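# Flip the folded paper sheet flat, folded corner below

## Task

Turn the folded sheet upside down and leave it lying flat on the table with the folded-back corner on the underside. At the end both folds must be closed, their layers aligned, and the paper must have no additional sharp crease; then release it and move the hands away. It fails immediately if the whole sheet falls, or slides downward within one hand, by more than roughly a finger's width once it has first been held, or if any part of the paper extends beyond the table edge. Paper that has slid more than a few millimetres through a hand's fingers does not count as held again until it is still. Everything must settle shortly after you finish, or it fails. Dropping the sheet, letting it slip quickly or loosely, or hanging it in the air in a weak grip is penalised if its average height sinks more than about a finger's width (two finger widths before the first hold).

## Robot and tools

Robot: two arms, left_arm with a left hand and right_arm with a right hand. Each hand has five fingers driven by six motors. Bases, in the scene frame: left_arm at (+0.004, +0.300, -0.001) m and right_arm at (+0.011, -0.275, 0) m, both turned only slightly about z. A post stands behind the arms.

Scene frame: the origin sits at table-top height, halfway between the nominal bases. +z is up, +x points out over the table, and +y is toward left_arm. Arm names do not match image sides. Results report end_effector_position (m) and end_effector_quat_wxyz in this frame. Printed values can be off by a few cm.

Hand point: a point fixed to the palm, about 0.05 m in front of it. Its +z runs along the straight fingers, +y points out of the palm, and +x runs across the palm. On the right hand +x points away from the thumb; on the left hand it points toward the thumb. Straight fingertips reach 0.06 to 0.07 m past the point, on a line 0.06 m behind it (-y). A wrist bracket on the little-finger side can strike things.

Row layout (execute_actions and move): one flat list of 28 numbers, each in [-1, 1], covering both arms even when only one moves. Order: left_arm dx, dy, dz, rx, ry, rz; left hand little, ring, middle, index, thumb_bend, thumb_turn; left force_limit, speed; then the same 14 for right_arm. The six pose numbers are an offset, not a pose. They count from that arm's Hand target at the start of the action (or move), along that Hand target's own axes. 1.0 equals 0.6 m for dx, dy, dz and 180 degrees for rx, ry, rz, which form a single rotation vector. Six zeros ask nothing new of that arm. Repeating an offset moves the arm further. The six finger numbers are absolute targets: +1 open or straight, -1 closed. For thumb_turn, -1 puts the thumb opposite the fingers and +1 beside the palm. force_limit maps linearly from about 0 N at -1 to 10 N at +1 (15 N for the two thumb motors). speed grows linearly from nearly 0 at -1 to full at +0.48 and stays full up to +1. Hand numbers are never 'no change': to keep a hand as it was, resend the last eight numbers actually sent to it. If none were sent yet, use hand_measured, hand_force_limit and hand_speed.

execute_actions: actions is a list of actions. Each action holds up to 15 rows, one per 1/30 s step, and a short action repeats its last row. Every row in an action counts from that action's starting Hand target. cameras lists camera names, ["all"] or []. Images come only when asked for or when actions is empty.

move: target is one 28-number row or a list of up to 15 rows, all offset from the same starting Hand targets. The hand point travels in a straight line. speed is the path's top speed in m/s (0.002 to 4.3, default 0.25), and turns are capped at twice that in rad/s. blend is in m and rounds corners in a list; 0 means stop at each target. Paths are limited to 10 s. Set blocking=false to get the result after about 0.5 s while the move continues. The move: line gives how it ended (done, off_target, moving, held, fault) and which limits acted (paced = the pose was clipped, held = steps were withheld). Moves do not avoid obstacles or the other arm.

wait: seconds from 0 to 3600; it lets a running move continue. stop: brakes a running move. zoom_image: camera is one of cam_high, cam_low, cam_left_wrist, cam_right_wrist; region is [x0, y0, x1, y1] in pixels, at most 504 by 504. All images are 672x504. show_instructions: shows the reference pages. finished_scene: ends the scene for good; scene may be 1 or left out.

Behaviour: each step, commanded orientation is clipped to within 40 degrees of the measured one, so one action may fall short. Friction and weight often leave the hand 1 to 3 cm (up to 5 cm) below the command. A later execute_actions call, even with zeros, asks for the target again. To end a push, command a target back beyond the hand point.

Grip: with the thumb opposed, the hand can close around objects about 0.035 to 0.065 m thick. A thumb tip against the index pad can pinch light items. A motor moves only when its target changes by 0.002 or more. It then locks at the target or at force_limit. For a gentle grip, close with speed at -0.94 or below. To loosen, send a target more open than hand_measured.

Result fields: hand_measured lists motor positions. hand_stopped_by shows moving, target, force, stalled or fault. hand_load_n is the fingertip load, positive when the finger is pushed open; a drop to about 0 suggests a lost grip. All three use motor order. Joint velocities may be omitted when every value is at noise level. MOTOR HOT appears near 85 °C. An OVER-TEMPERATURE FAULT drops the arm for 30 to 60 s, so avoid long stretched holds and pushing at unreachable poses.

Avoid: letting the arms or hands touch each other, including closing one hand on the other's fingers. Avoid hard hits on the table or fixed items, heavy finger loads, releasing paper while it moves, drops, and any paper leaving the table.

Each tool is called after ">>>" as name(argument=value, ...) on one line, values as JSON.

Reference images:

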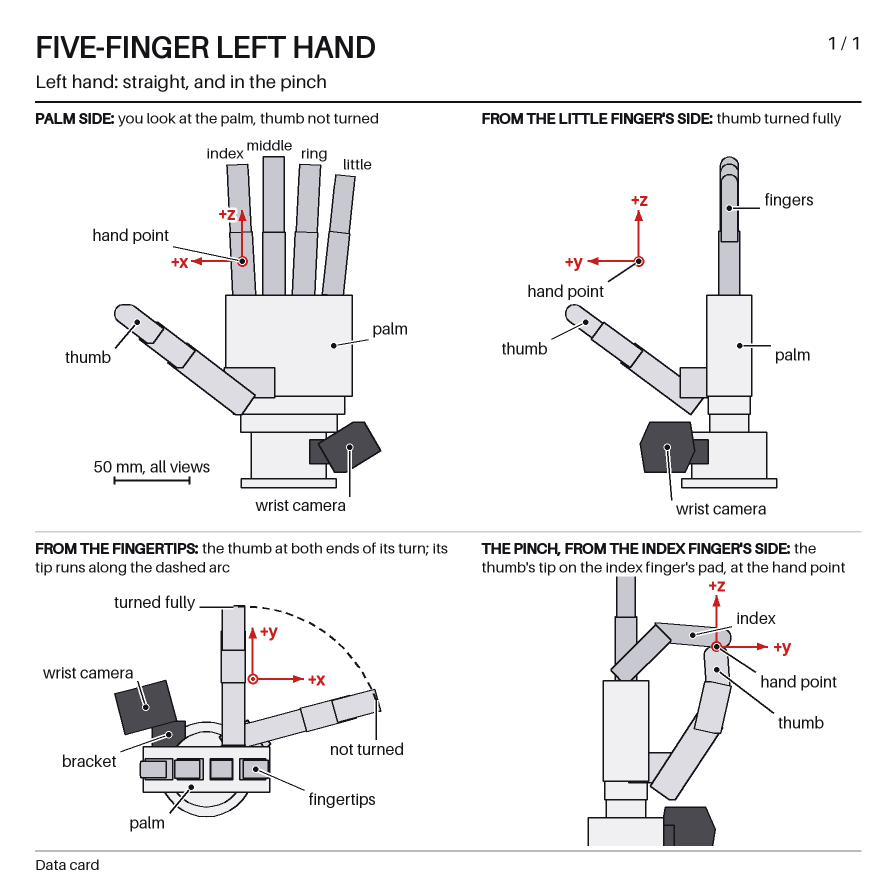

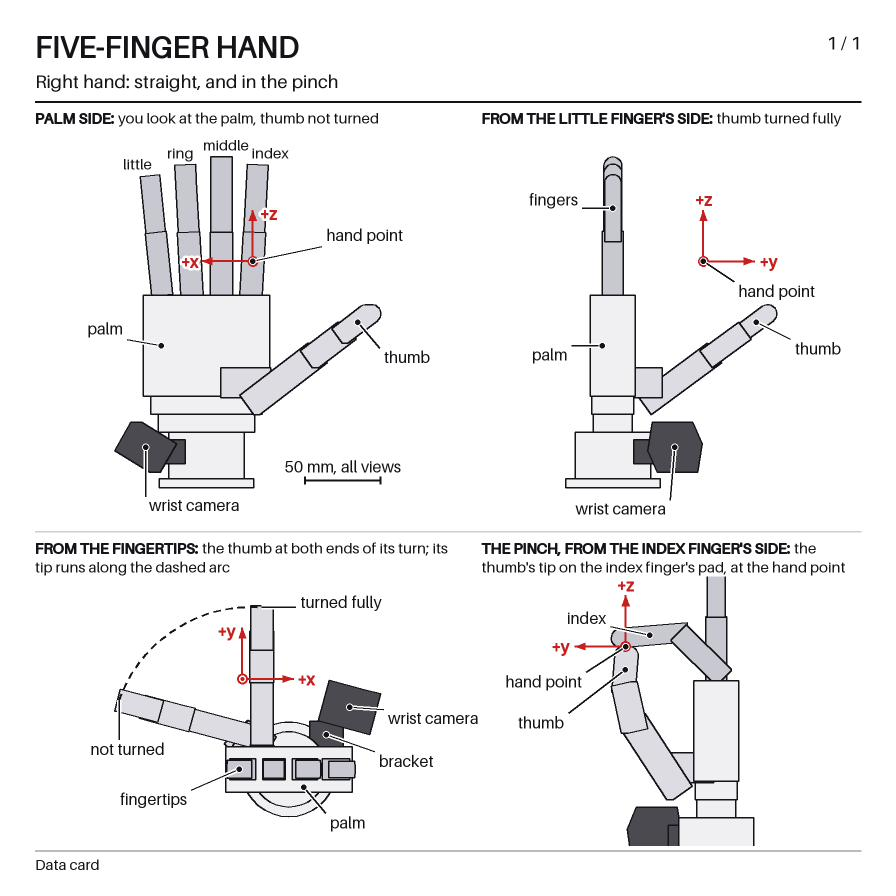

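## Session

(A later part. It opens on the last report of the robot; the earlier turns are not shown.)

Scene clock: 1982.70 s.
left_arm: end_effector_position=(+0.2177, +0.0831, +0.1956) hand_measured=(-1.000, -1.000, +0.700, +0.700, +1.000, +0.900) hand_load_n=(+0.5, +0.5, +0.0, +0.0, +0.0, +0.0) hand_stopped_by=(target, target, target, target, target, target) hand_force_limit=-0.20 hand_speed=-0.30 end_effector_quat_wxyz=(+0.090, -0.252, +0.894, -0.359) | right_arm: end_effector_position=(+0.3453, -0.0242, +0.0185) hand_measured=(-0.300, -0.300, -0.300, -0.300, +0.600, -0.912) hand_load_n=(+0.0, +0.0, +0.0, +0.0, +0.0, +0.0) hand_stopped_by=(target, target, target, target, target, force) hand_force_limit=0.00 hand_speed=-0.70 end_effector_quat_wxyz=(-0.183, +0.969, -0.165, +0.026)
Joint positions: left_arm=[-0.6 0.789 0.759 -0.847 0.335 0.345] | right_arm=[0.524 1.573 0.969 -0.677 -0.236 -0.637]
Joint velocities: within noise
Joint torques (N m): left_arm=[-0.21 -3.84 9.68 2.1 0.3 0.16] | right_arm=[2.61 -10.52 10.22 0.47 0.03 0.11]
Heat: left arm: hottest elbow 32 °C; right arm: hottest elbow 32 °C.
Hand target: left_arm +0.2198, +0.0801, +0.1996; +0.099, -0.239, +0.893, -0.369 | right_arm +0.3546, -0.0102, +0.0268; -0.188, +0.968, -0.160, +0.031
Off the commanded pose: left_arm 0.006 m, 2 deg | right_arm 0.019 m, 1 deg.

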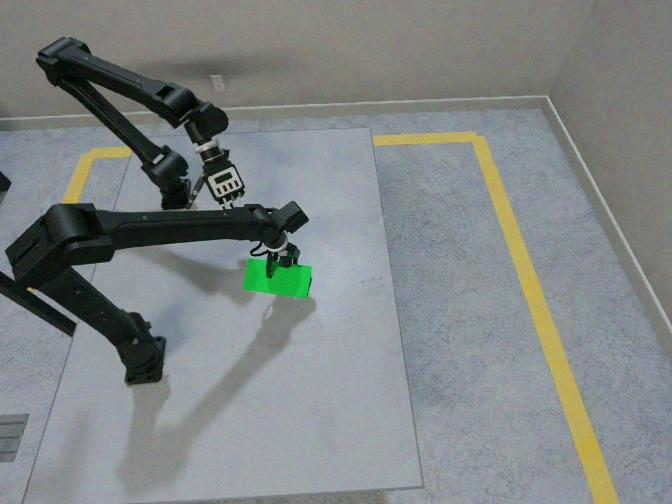

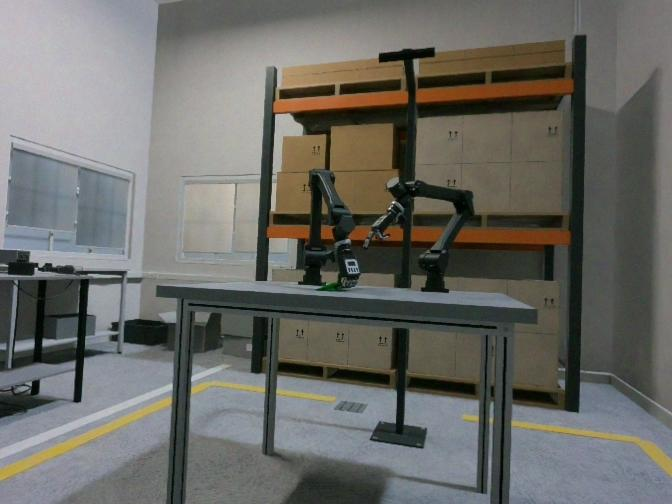

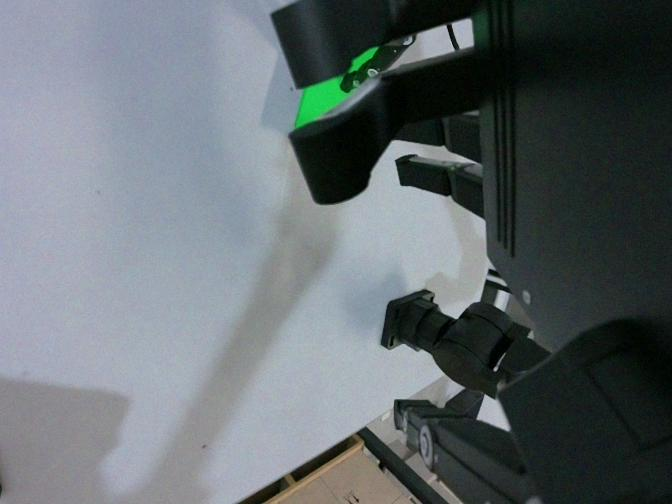

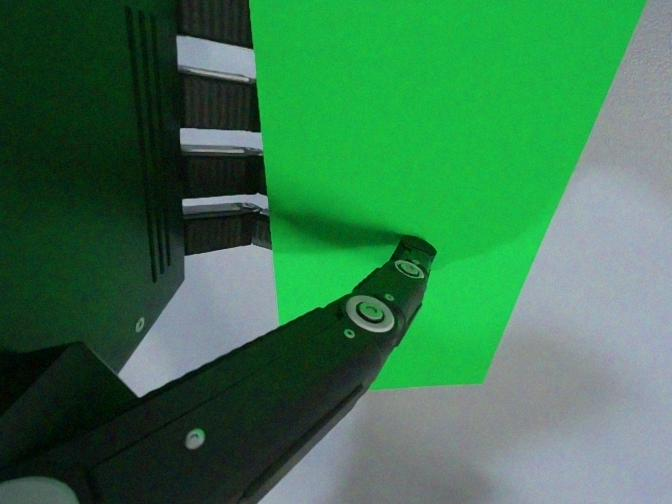

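>>> move(target=[0.0212,0.0373,0.222,0,0,0,-1,-1,0.7,0.7,1.0,0.9,-0.2,-0.3,0,0,0,0,0,0,-0.3,-0.3,-0.3,-0.3,0.6,-0.948,0.0,-0.7], speed=0.12, cameras=["all"])

Scene clock: 2013.43 s.
left_arm: end_effector_position=(+0.2466, +0.0117, +0.0868) hand_measured=(-1.000, -1.000, +0.700, +0.700, +1.000, +0.900) hand_load_n=(+0.0, +0.0, +0.0, +0.0, +0.0, -0.5) hand_stopped_by=(target, target, target, target, target, target) hand_force_limit=-0.20 hand_speed=-0.30 end_effector_quat_wxyz=(+0.097, -0.237, +0.897, -0.361) | right_arm: end_effector_position=(+0.3453, -0.0242, +0.0185) hand_measured=(-0.300, -0.300, -0.300, -0.300, +0.600, -0.912) hand_load_n=(+0.0, +0.0, +0.0, +0.0, +0.0, +0.0) hand_stopped_by=(target, target, target, target, target, force) hand_force_limit=0.00 hand_speed=-0.70 end_effector_quat_wxyz=(-0.183, +0.969, -0.165, +0.026)
Joint positions: left_arm=[-0.76 1.088 0.619 -0.365 0.231 0.252] | right_arm=[0.524 1.573 0.969 -0.677 -0.236 -0.637]
Joint torques (N m): left_arm=[-0.21 -6.01 8.9 2.21 0.07 -0.14] | right_arm=[2.02 -10.75 10.13 0.47 0.03 0.14]
Heat: left arm: hottest elbow 32 °C; right arm: hottest elbow 32 °C.
Hand target: left_arm +0.2481, +0.0060, +0.0897; +0.100, -0.239, +0.893, -0.369 | right_arm +0.3546, -0.0102, +0.0268; -0.188, +0.968, -0.160, +0.031
Off the commanded pose: left_arm 0.006 m, 1 deg | right_arm 0.019 m, 1 deg.
move: done

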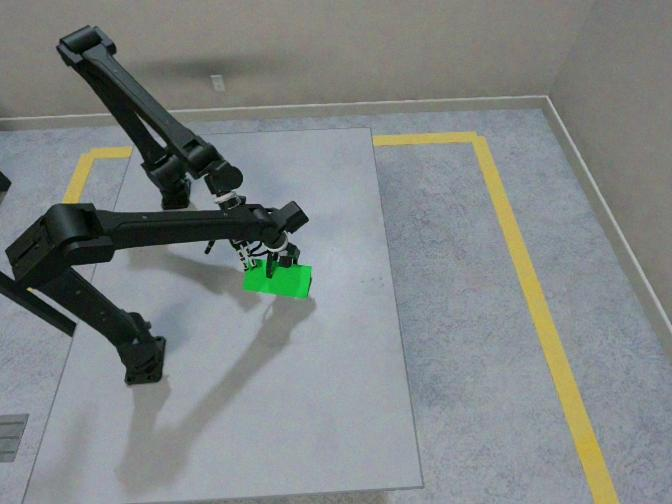

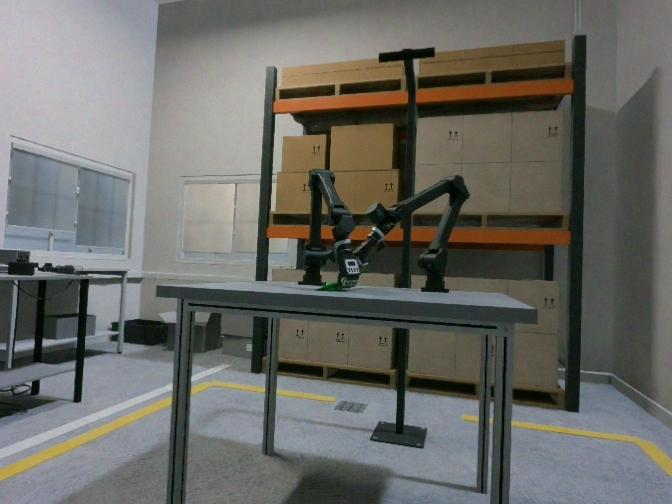

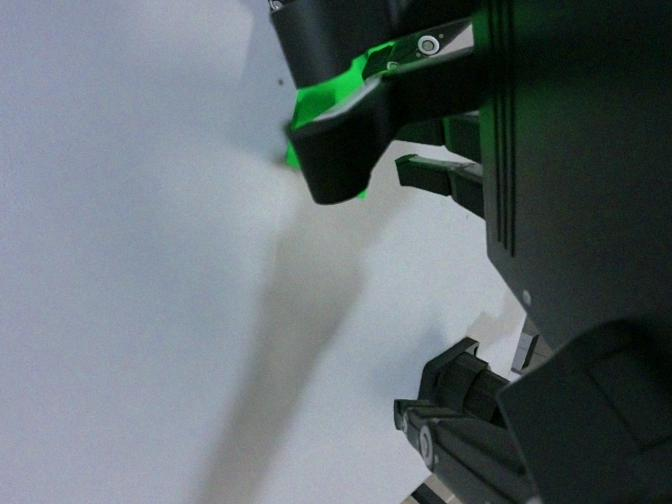

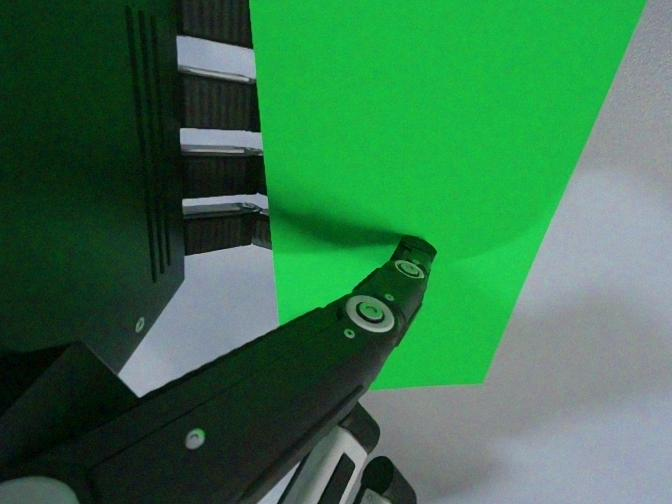

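>>> zoom_image(camera="cam_high", region=[200, 200, 340, 320])

>>> zoom_image(camera="cam_left_wrist", region=[240, 0, 480, 240])

>>> zoom_image(camera="cam_low", region=[290, 220, 410, 310])

Scaled by 3.600.

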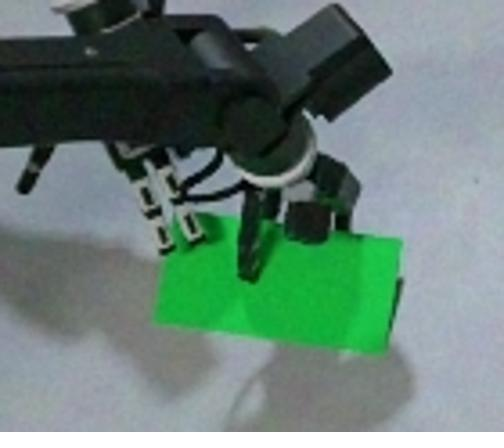

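Scaled by 2.100.

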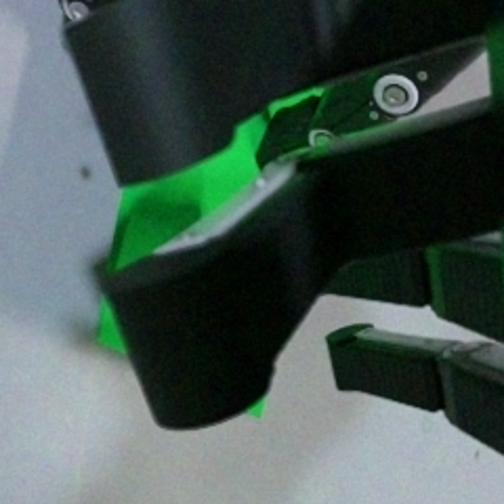

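Scaled by 4.200.

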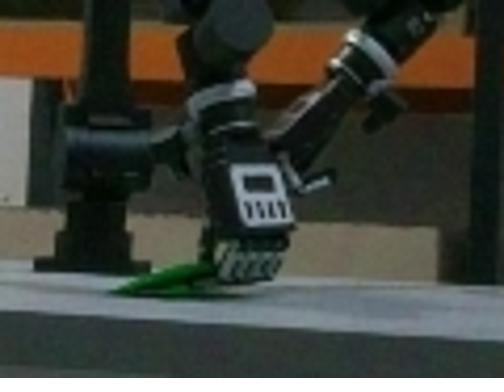

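>>> move(target=[0,0.053,0.0532,0,0,0,-1,-1,0.7,0.7,1.0,0.9,-0.2,-0.3,0,0,0,0,0,0,-0.3,-0.3,-0.3,-0.3,0.6,-0.948,0.0,-0.7], speed=0.06, cameras=["all"])

>>> zoom_image(camera="cam_high", region=[200, 200, 340, 320])

>>> zoom_image(camera="cam_left_wrist", region=[240, 0, 480, 240])

>>> zoom_image(camera="cam_low", region=[290, 220, 410, 310])

Scene clock: 2031.37 s.
left_arm: end_effector_position=(+0.2474, +0.0111, +0.0436) hand_measured=(-1.000, -1.000, +0.700, +0.700, +1.000, +0.900) hand_load_n=(+0.0, +0.0, +0.0, +0.0, +0.0, +0.0) hand_stopped_by=(target, target, target, target, target, target) hand_force_limit=-0.20 hand_speed=-0.30 end_effector_quat_wxyz=(+0.099, -0.236, +0.896, -0.362) | right_arm: end_effector_position=(+0.3453, -0.0242, +0.0185) hand_measured=(-0.300, -0.300, -0.300, -0.300, +0.600, -0.912) hand_load_n=(+0.0, +0.0, +0.0, +0.0, +0.0, +0.0) hand_stopped_by=(target, target, target, target, target, force) hand_force_limit=0.00 hand_speed=-0.70 end_effector_quat_wxyz=(-0.183, +0.969, -0.165, +0.026)
Joint positions: left_arm=[-0.76 1.174 0.544 -0.199 0.231 0.252] | right_arm=[0.524 1.573 0.969 -0.677 -0.236 -0.637]
Joint torques (N m): left_arm=[-0.26 -6.12 8.06 2.19 0.07 -0.15] | right_arm=[2.32 -10.05 10.09 0.46 0.04 0.14]
Heat: left arm: hottest elbow 31 °C; right arm: hottest elbow 32 °C.
Hand target: left_arm +0.2481, +0.0060, +0.0445; +0.099, -0.239, +0.893, -0.369 | right_arm +0.3546, -0.0102, +0.0268; -0.188, +0.968, -0.160, +0.031
Off the commanded pose: left_arm 0.005 m, 1 deg | right_arm 0.019 m, 1 deg.
move: done

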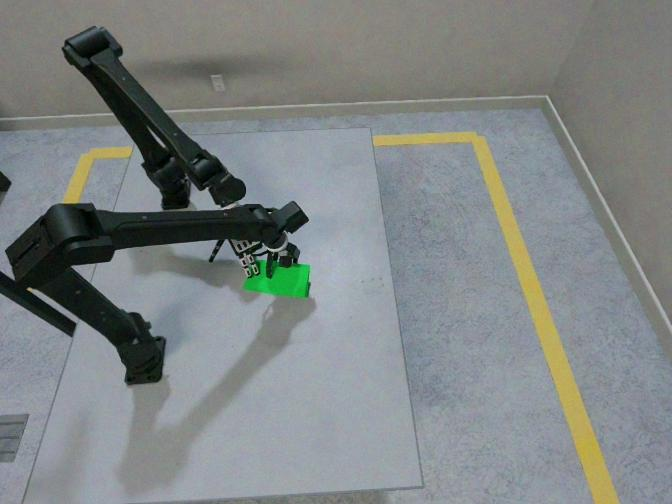

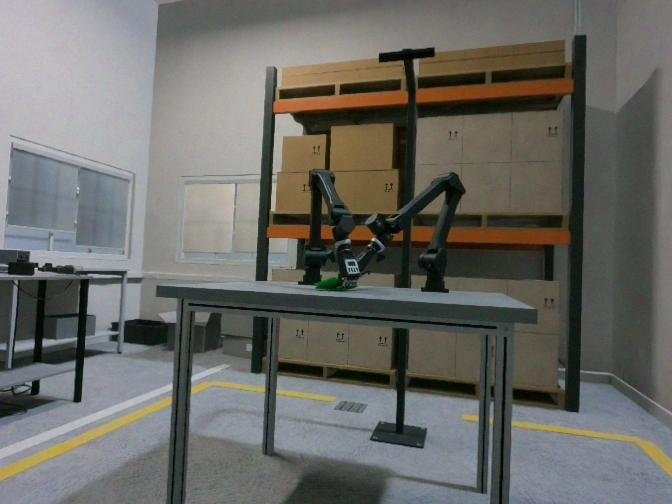

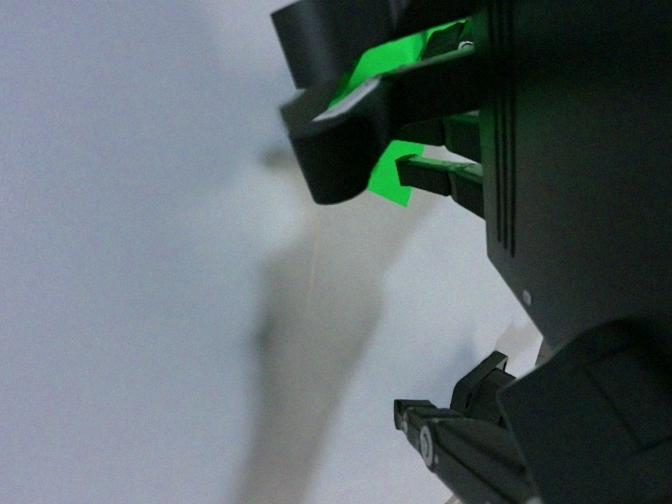

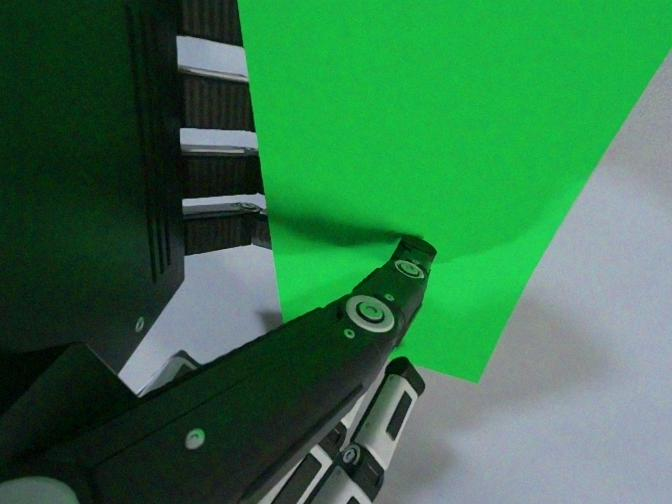

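Scaled by 3.600.

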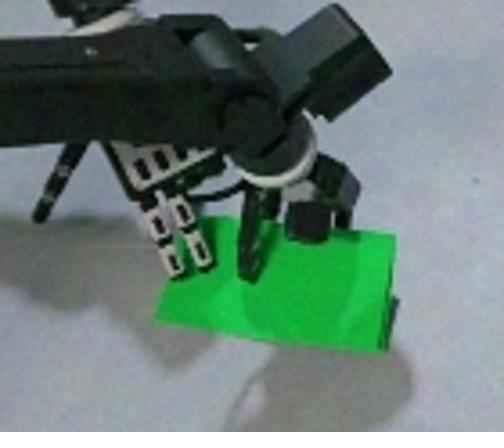

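Scaled by 2.100.

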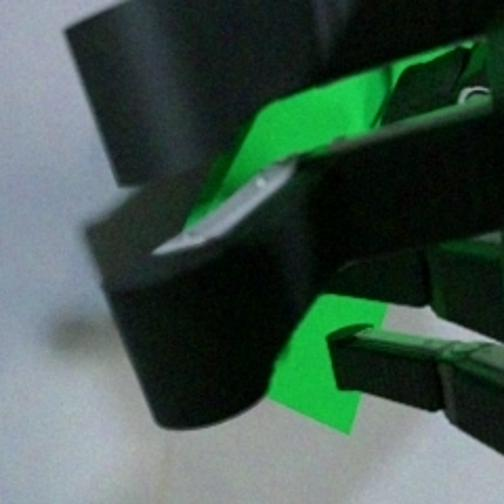

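Scaled by 4.200.

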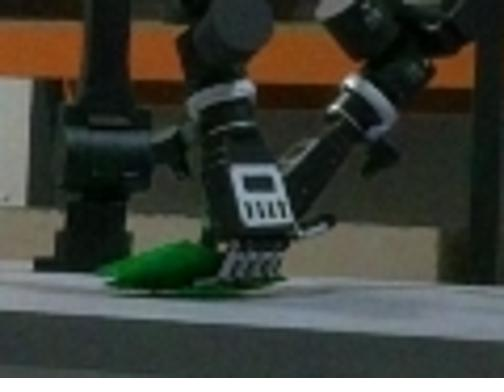

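>>> zoom_image(camera="cam_low", region=[305, 265, 365, 305])

>>> zoom_image(camera="cam_right_wrist", region=[230, 180, 600, 450])

>>> zoom_image(camera="cam_high", region=[230, 240, 330, 310])

Scaled by 8.400.

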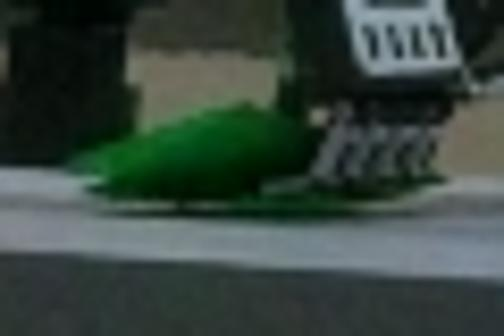

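Scaled by 1.362.

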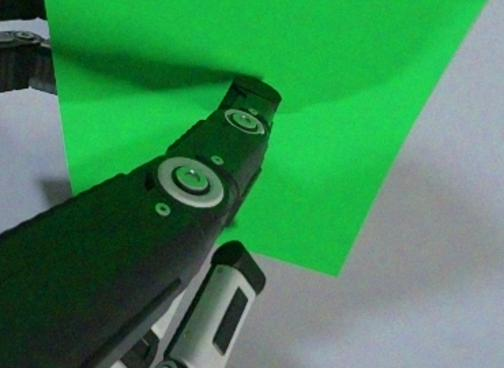

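Scaled by 5.040.

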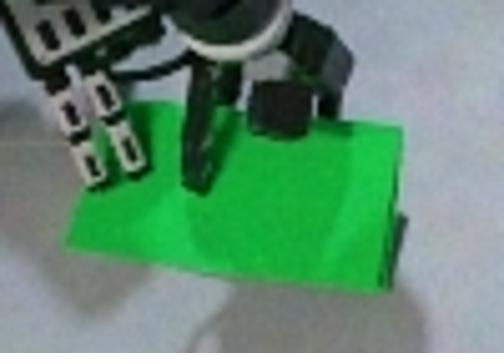

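>>> move(target=[[0,-0.053,-0.0532,0,0,0,-1,-1,0.7,0.7,1.0,0.9,-0.2,-0.3,0,0,0,0,0,0,-0.3,-0.3,-0.3,-0.3,0.6,-0.948,0.0,-0.7],[0.0633,-0.0851,-0.02,0,-0.1177,-0.1182,-1,-1,0.7,0.7,1.0,0.9,-0.2,-0.3,0,0,0,0,0,0,-0.3,-0.3,-0.3,-0.3,0.6,-0.948,0.0,-0.7]], speed=0.08, blend=[0.01, 0], cameras=["all"])

>>> zoom_image(camera="cam_high", region=[200, 200, 340, 320])

>>> zoom_image(camera="cam_low", region=[305, 245, 375, 305])

Scene clock: 2122.20 s.
left_arm: end_effector_position=(+0.2208, -0.0175, +0.0687) hand_measured=(-1.000, -1.000, +0.700, +0.700, +1.000, +0.900) hand_load_n=(+0.0, +0.0, +0.0, +0.0, +0.0, +0.0) hand_stopped_by=(target, target, target, target, target, target) hand_force_limit=-0.20 hand_speed=-0.30 end_effector_quat_wxyz=(+0.193, -0.458, +0.809, -0.314) | right_arm: end_effector_position=(+0.3453, -0.0242, +0.0185) hand_measured=(-0.300, -0.300, -0.300, -0.300, +0.600, -0.912) hand_load_n=(+0.0, +0.5, +0.0, +0.0, +0.0, +0.0) hand_stopped_by=(target, target, target, target, target, force) hand_force_limit=0.00 hand_speed=-0.70 end_effector_quat_wxyz=(-0.183, +0.969, -0.165, +0.026)
Joint positions: left_arm=[-1.066 1.111 0.593 -0.366 -0.345 -0.355] | right_arm=[0.524 1.573 0.969 -0.677 -0.236 -0.637]
Joint torques (N m): left_arm=[-0.26 -5.48 13.19 0.98 -0.3 -0.15] | right_arm=[2.37 -10.7 9.96 0.39 0.07 0.12]
Heat: left arm: hottest elbow 28 °C; right arm: hottest elbow 32 °C.
Hand target: left_arm +0.2290, -0.0370, +0.0891; +0.191, -0.462, +0.800, -0.331 | right_arm +0.3546, -0.0102, +0.0268; -0.188, +0.968, -0.160, +0.031
Off the commanded pose: left_arm 0.029 m, 2 deg | right_arm 0.019 m, 1 deg.
move: off_target (left_arm)

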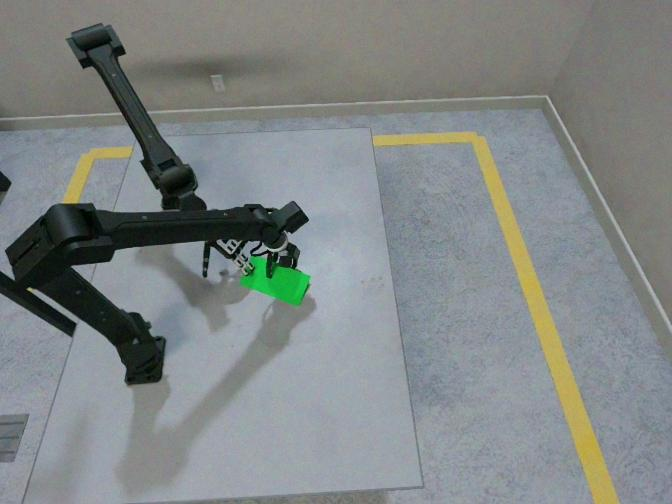

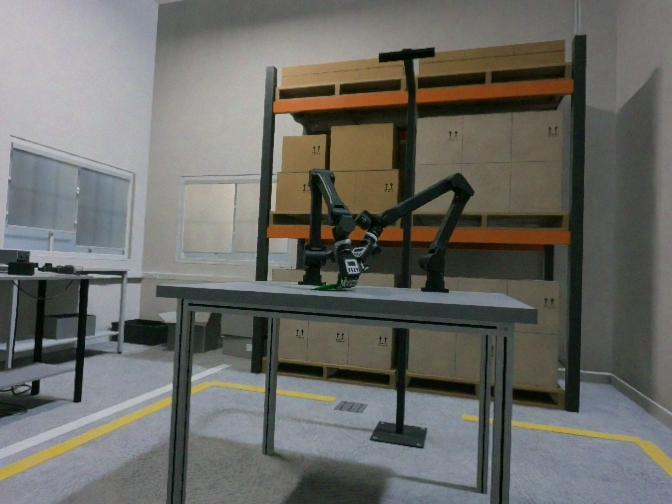

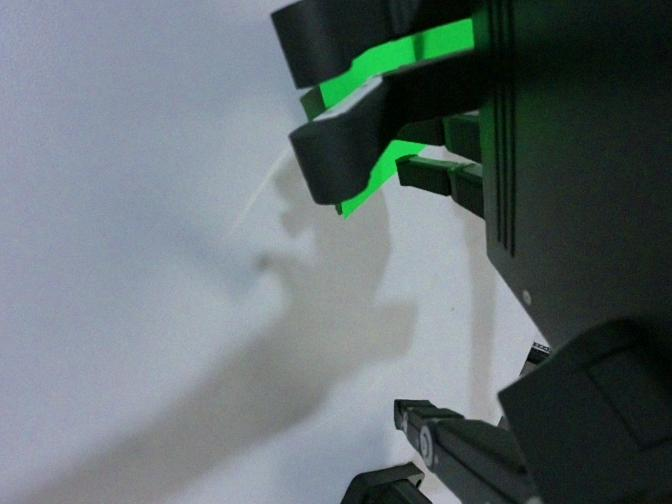

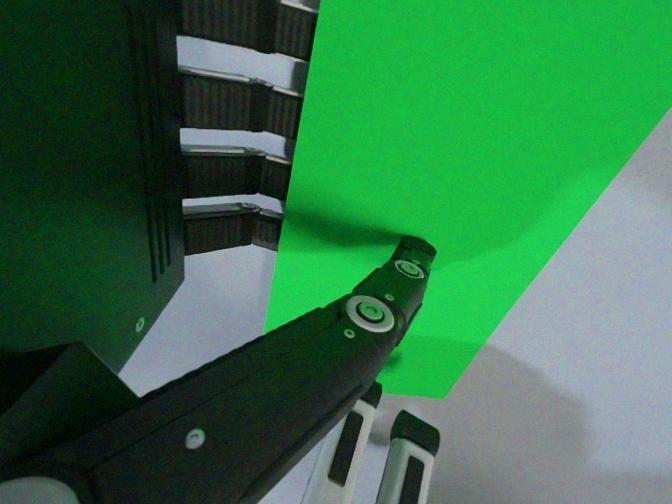

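Scaled by 3.600.

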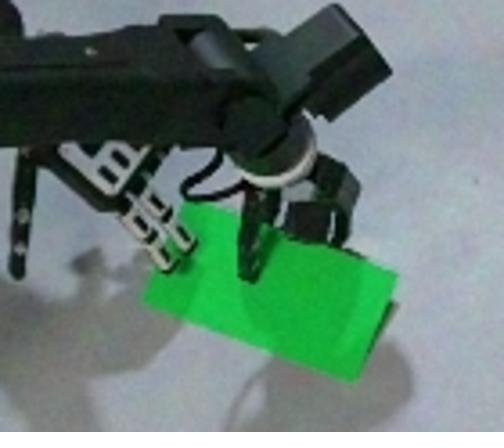

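Scaled by 7.200.

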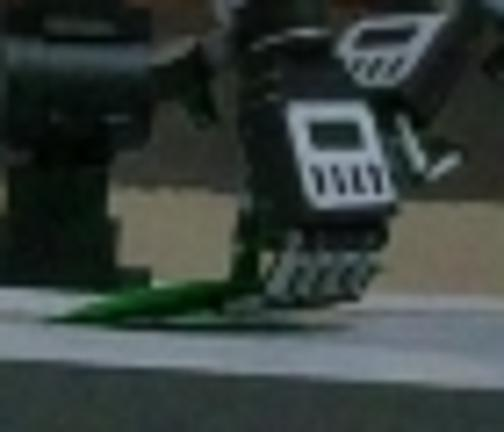

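>>> move(target=[-0.0005,0.0135,0.043,0,0,0,-1,-1,0.6,0.5,1.0,0.9,-0.2,-0.3,0,0,0,0,0,0,-0.3,-0.3,-0.3,-0.3,0.6,-0.948,0.0,-0.7], speed=0.06, cameras=["all"])

>>> zoom_image(camera="cam_high", region=[200, 200, 340, 320])

>>> zoom_image(camera="cam_low", region=[305, 245, 375, 305])

Scene clock: 2218.40 s.
left_arm: end_effector_position=(+0.2263, -0.0268, +0.0490) hand_measured=(-1.000, -1.000, +0.600, +0.500, +1.000, +0.900) hand_load_n=(+0.0, +0.0, +0.0, +0.0, +0.0, -0.5) hand_stopped_by=(target, target, target, target, target, target) hand_force_limit=-0.20 hand_speed=-0.30 end_effector_quat_wxyz=(+0.190, -0.459, +0.811, -0.309) | right_arm: end_effector_position=(+0.3453, -0.0242, +0.0185) hand_measured=(-0.300, -0.300, -0.300, -0.300, +0.600, -0.912) hand_load_n=(+0.0, +0.0, +0.0, +0.0, +0.0, +0.0) hand_stopped_by=(target, target, target, target, target, force) hand_force_limit=0.00 hand_speed=-0.70 end_effector_quat_wxyz=(-0.183, +0.969, -0.165, +0.026)
Joint positions: left_arm=[-1.062 1.189 0.593 -0.299 -0.337 -0.355] | right_arm=[0.524 1.573 0.969 -0.677 -0.236 -0.637]
Joint torques (N m): left_arm=[1.03 -6.42 11.32 2.07 -0.14 0.01] | right_arm=[2.61 -10.64 10.1 0.42 0.01 0.09]
Heat: left arm: hottest elbow 32 °C; right arm: hottest elbow 33 °C.
Hand target: left_arm +0.2400, -0.0429, +0.0651; +0.191, -0.462, +0.800, -0.331 | right_arm +0.3546, -0.0102, +0.0268; -0.188, +0.968, -0.160, +0.031
Off the commanded pose: left_arm 0.027 m, 3 deg | right_arm 0.019 m, 1 deg.
move: off_target (left_arm)

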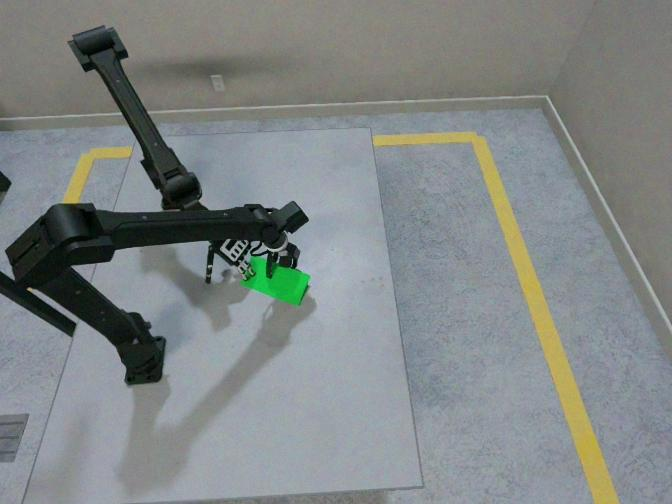

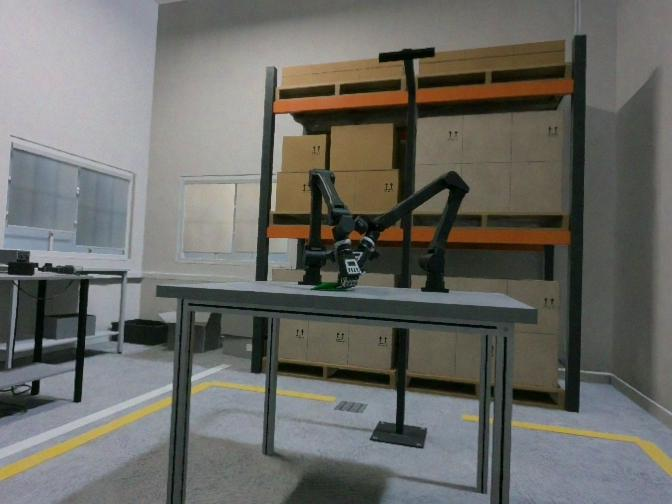

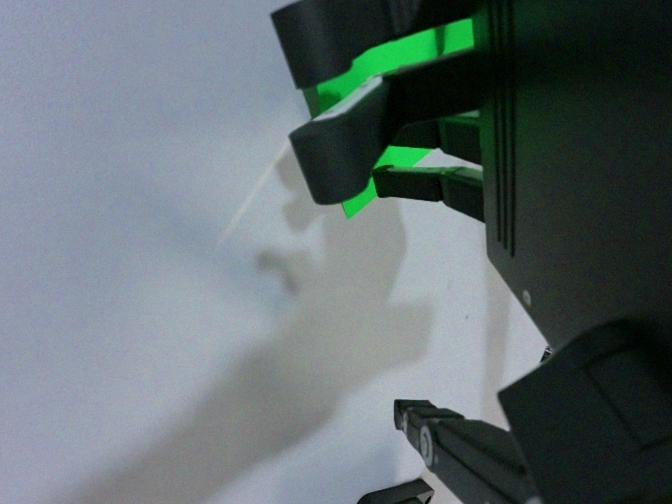

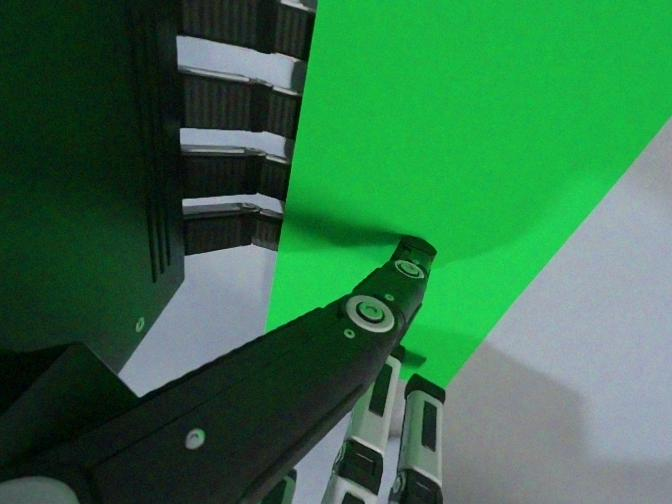

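Scaled by 3.600.

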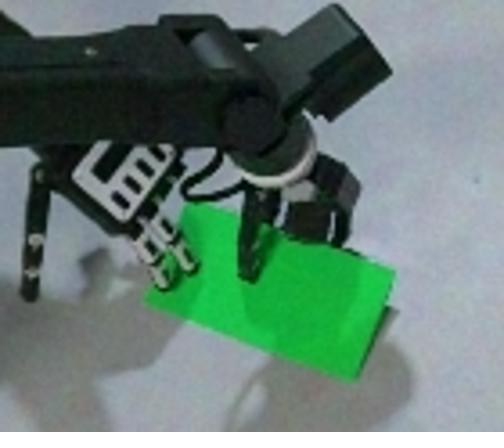

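Scaled by 7.200.

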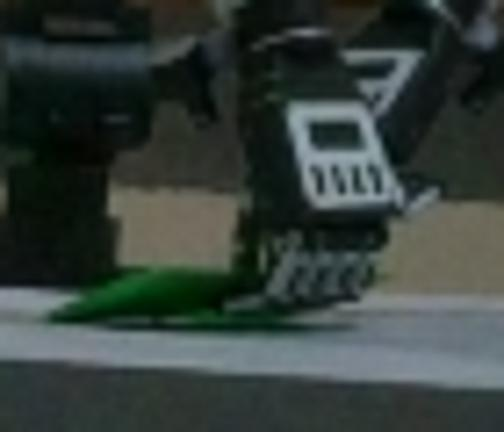

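>>> zoom_image(camera="cam_right_wrist", region=[300, 280, 540, 460])

>>> zoom_image(camera="cam_left_wrist", region=[260, 0, 500, 240])

>>> zoom_image(camera="cam_high", region=[230, 245, 320, 315])

Scaled by 2.100.

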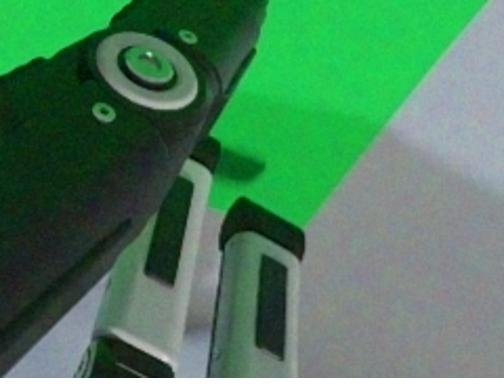

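Scaled by 2.100.

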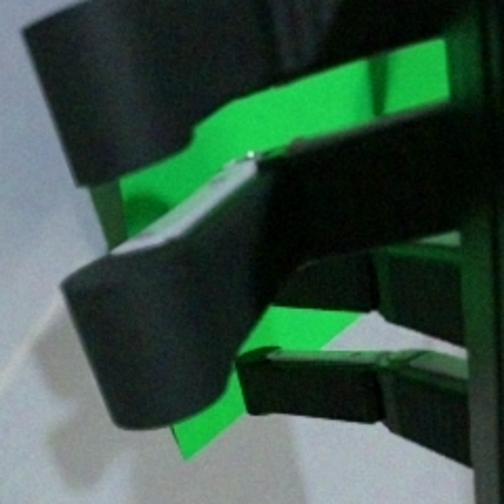

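Scaled by 5.600.

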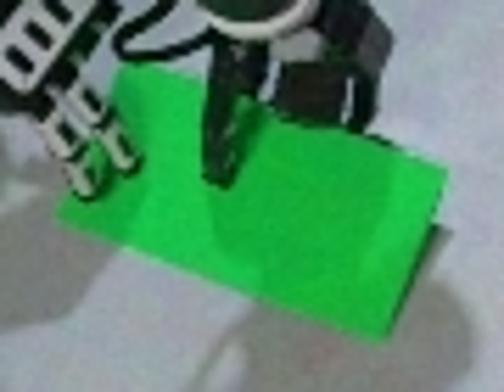

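>>> zoom_image(camera="cam_high", region=[285, 260, 325, 315])

>>> zoom_image(camera="cam_low", region=[305, 275, 365, 300])

Scaled by 9.164.

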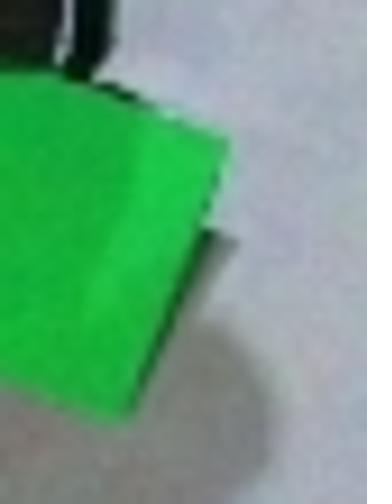

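Scaled by 8.400.

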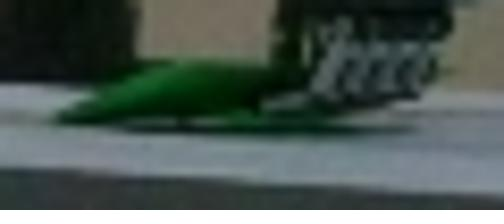

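>>> zoom_image(camera="cam_low", region=[308, 278, 358, 298])

>>> zoom_image(camera="cam_right_wrist", region=[180, 0, 420, 360])

Scaled by 10.080.

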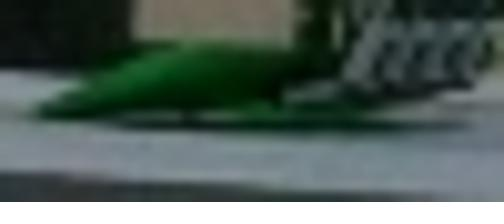

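Scaled by 1.400.

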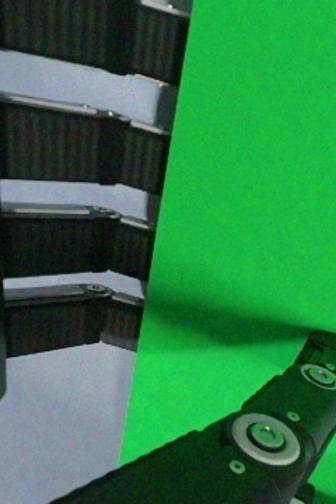

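>>> move(target=[-0.0025,-0.0325,-0.005,0,0,0,-1,-1,0.6,0.5,1.0,0.9,-0.2,-0.3,0,0,0,0,0,0,-0.3,-0.3,-0.3,-0.3,0.6,-0.948,0.0,-0.7], speed=0.06, cameras=["all"])

>>> zoom_image(camera="cam_high", region=[230, 245, 320, 315])

>>> zoom_image(camera="cam_low", region=[308, 270, 358, 298])

Scene clock: 2297.77 s.
left_arm: end_effector_position=(+0.2386, -0.0349, +0.0638) hand_measured=(-1.000, -1.000, +0.600, +0.500, +1.000, +0.900) hand_load_n=(+0.5, +0.0, +0.0, +0.0, +0.0, +0.0) hand_stopped_by=(target, target, target, target, target, target) hand_force_limit=-0.20 hand_speed=-0.30 end_effector_quat_wxyz=(+0.188, -0.465, +0.804, -0.320) | right_arm: end_effector_position=(+0.3453, -0.0242, +0.0185) hand_measured=(-0.300, -0.300, -0.300, -0.300, +0.600, -0.912) hand_load_n=(+0.0, +0.0, +0.0, +0.0, +0.0, +0.0) hand_stopped_by=(target, target, target, target, target, force) hand_force_limit=0.00 hand_speed=-0.70 end_effector_quat_wxyz=(-0.183, +0.969, -0.165, +0.026)
Joint positions: left_arm=[-1.041 1.189 0.628 -0.309 -0.323 -0.353] | right_arm=[0.524 1.573 0.969 -0.677 -0.236 -0.637]
Joint torques (N m): left_arm=[0.91 -6.48 12.56 0.99 -0.13 0.15] | right_arm=[2.55 -10.46 10.24 0.47 0.04 0.17]
Heat: left arm: hottest elbow 32 °C; right arm: hottest elbow 33 °C.
Hand target: left_arm +0.2509, -0.0475, +0.0811; +0.191, -0.462, +0.800, -0.331 | right_arm +0.3546, -0.0102, +0.0268; -0.188, +0.968, -0.160, +0.031
Off the commanded pose: left_arm 0.025 m, 1 deg | right_arm 0.019 m, 1 deg.
move: off_target (left_arm)

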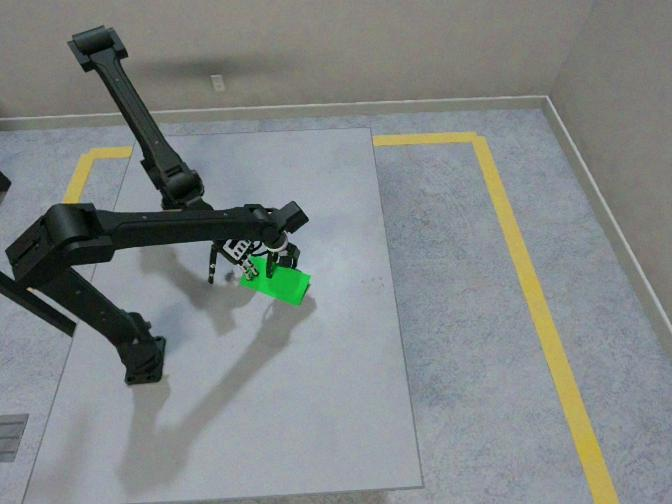

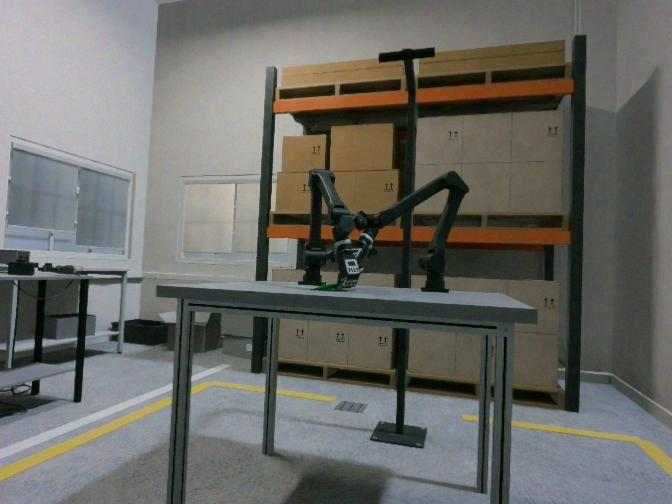

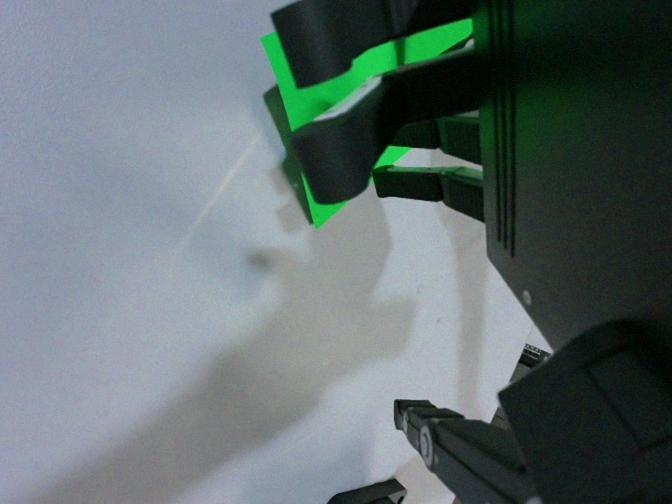

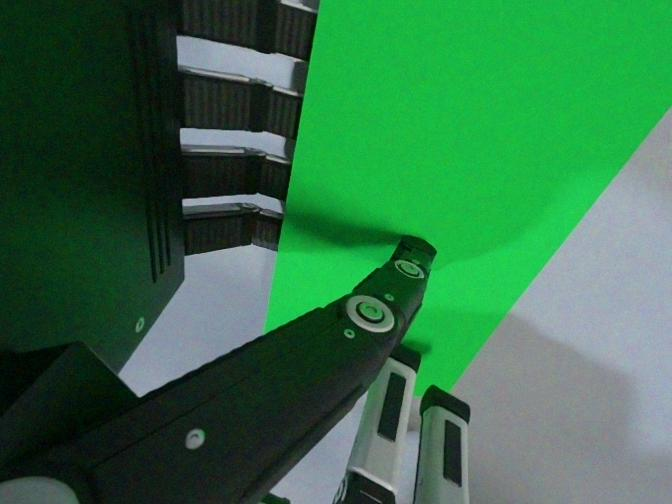

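Scaled by 5.600.

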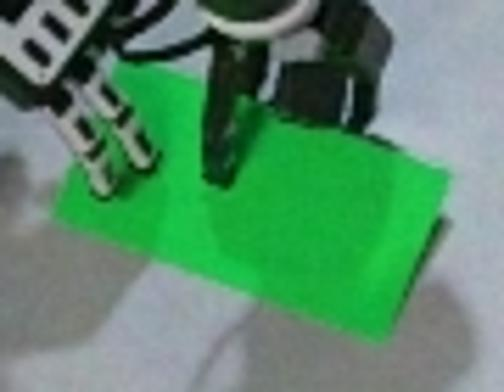

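Scaled by 10.080.

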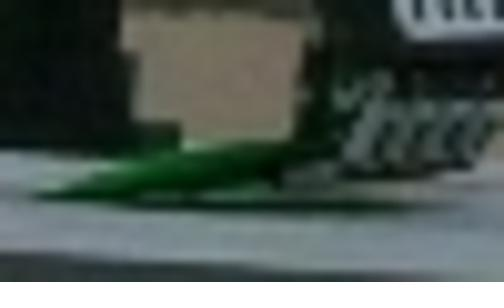

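>>> zoom_image(camera="cam_left_wrist", region=[240, 10, 480, 250])

Scaled by 2.100.

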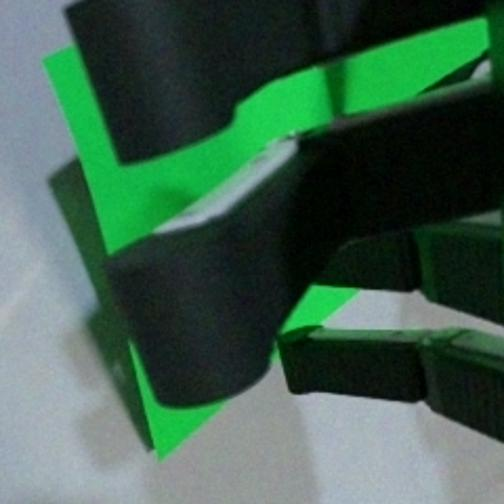

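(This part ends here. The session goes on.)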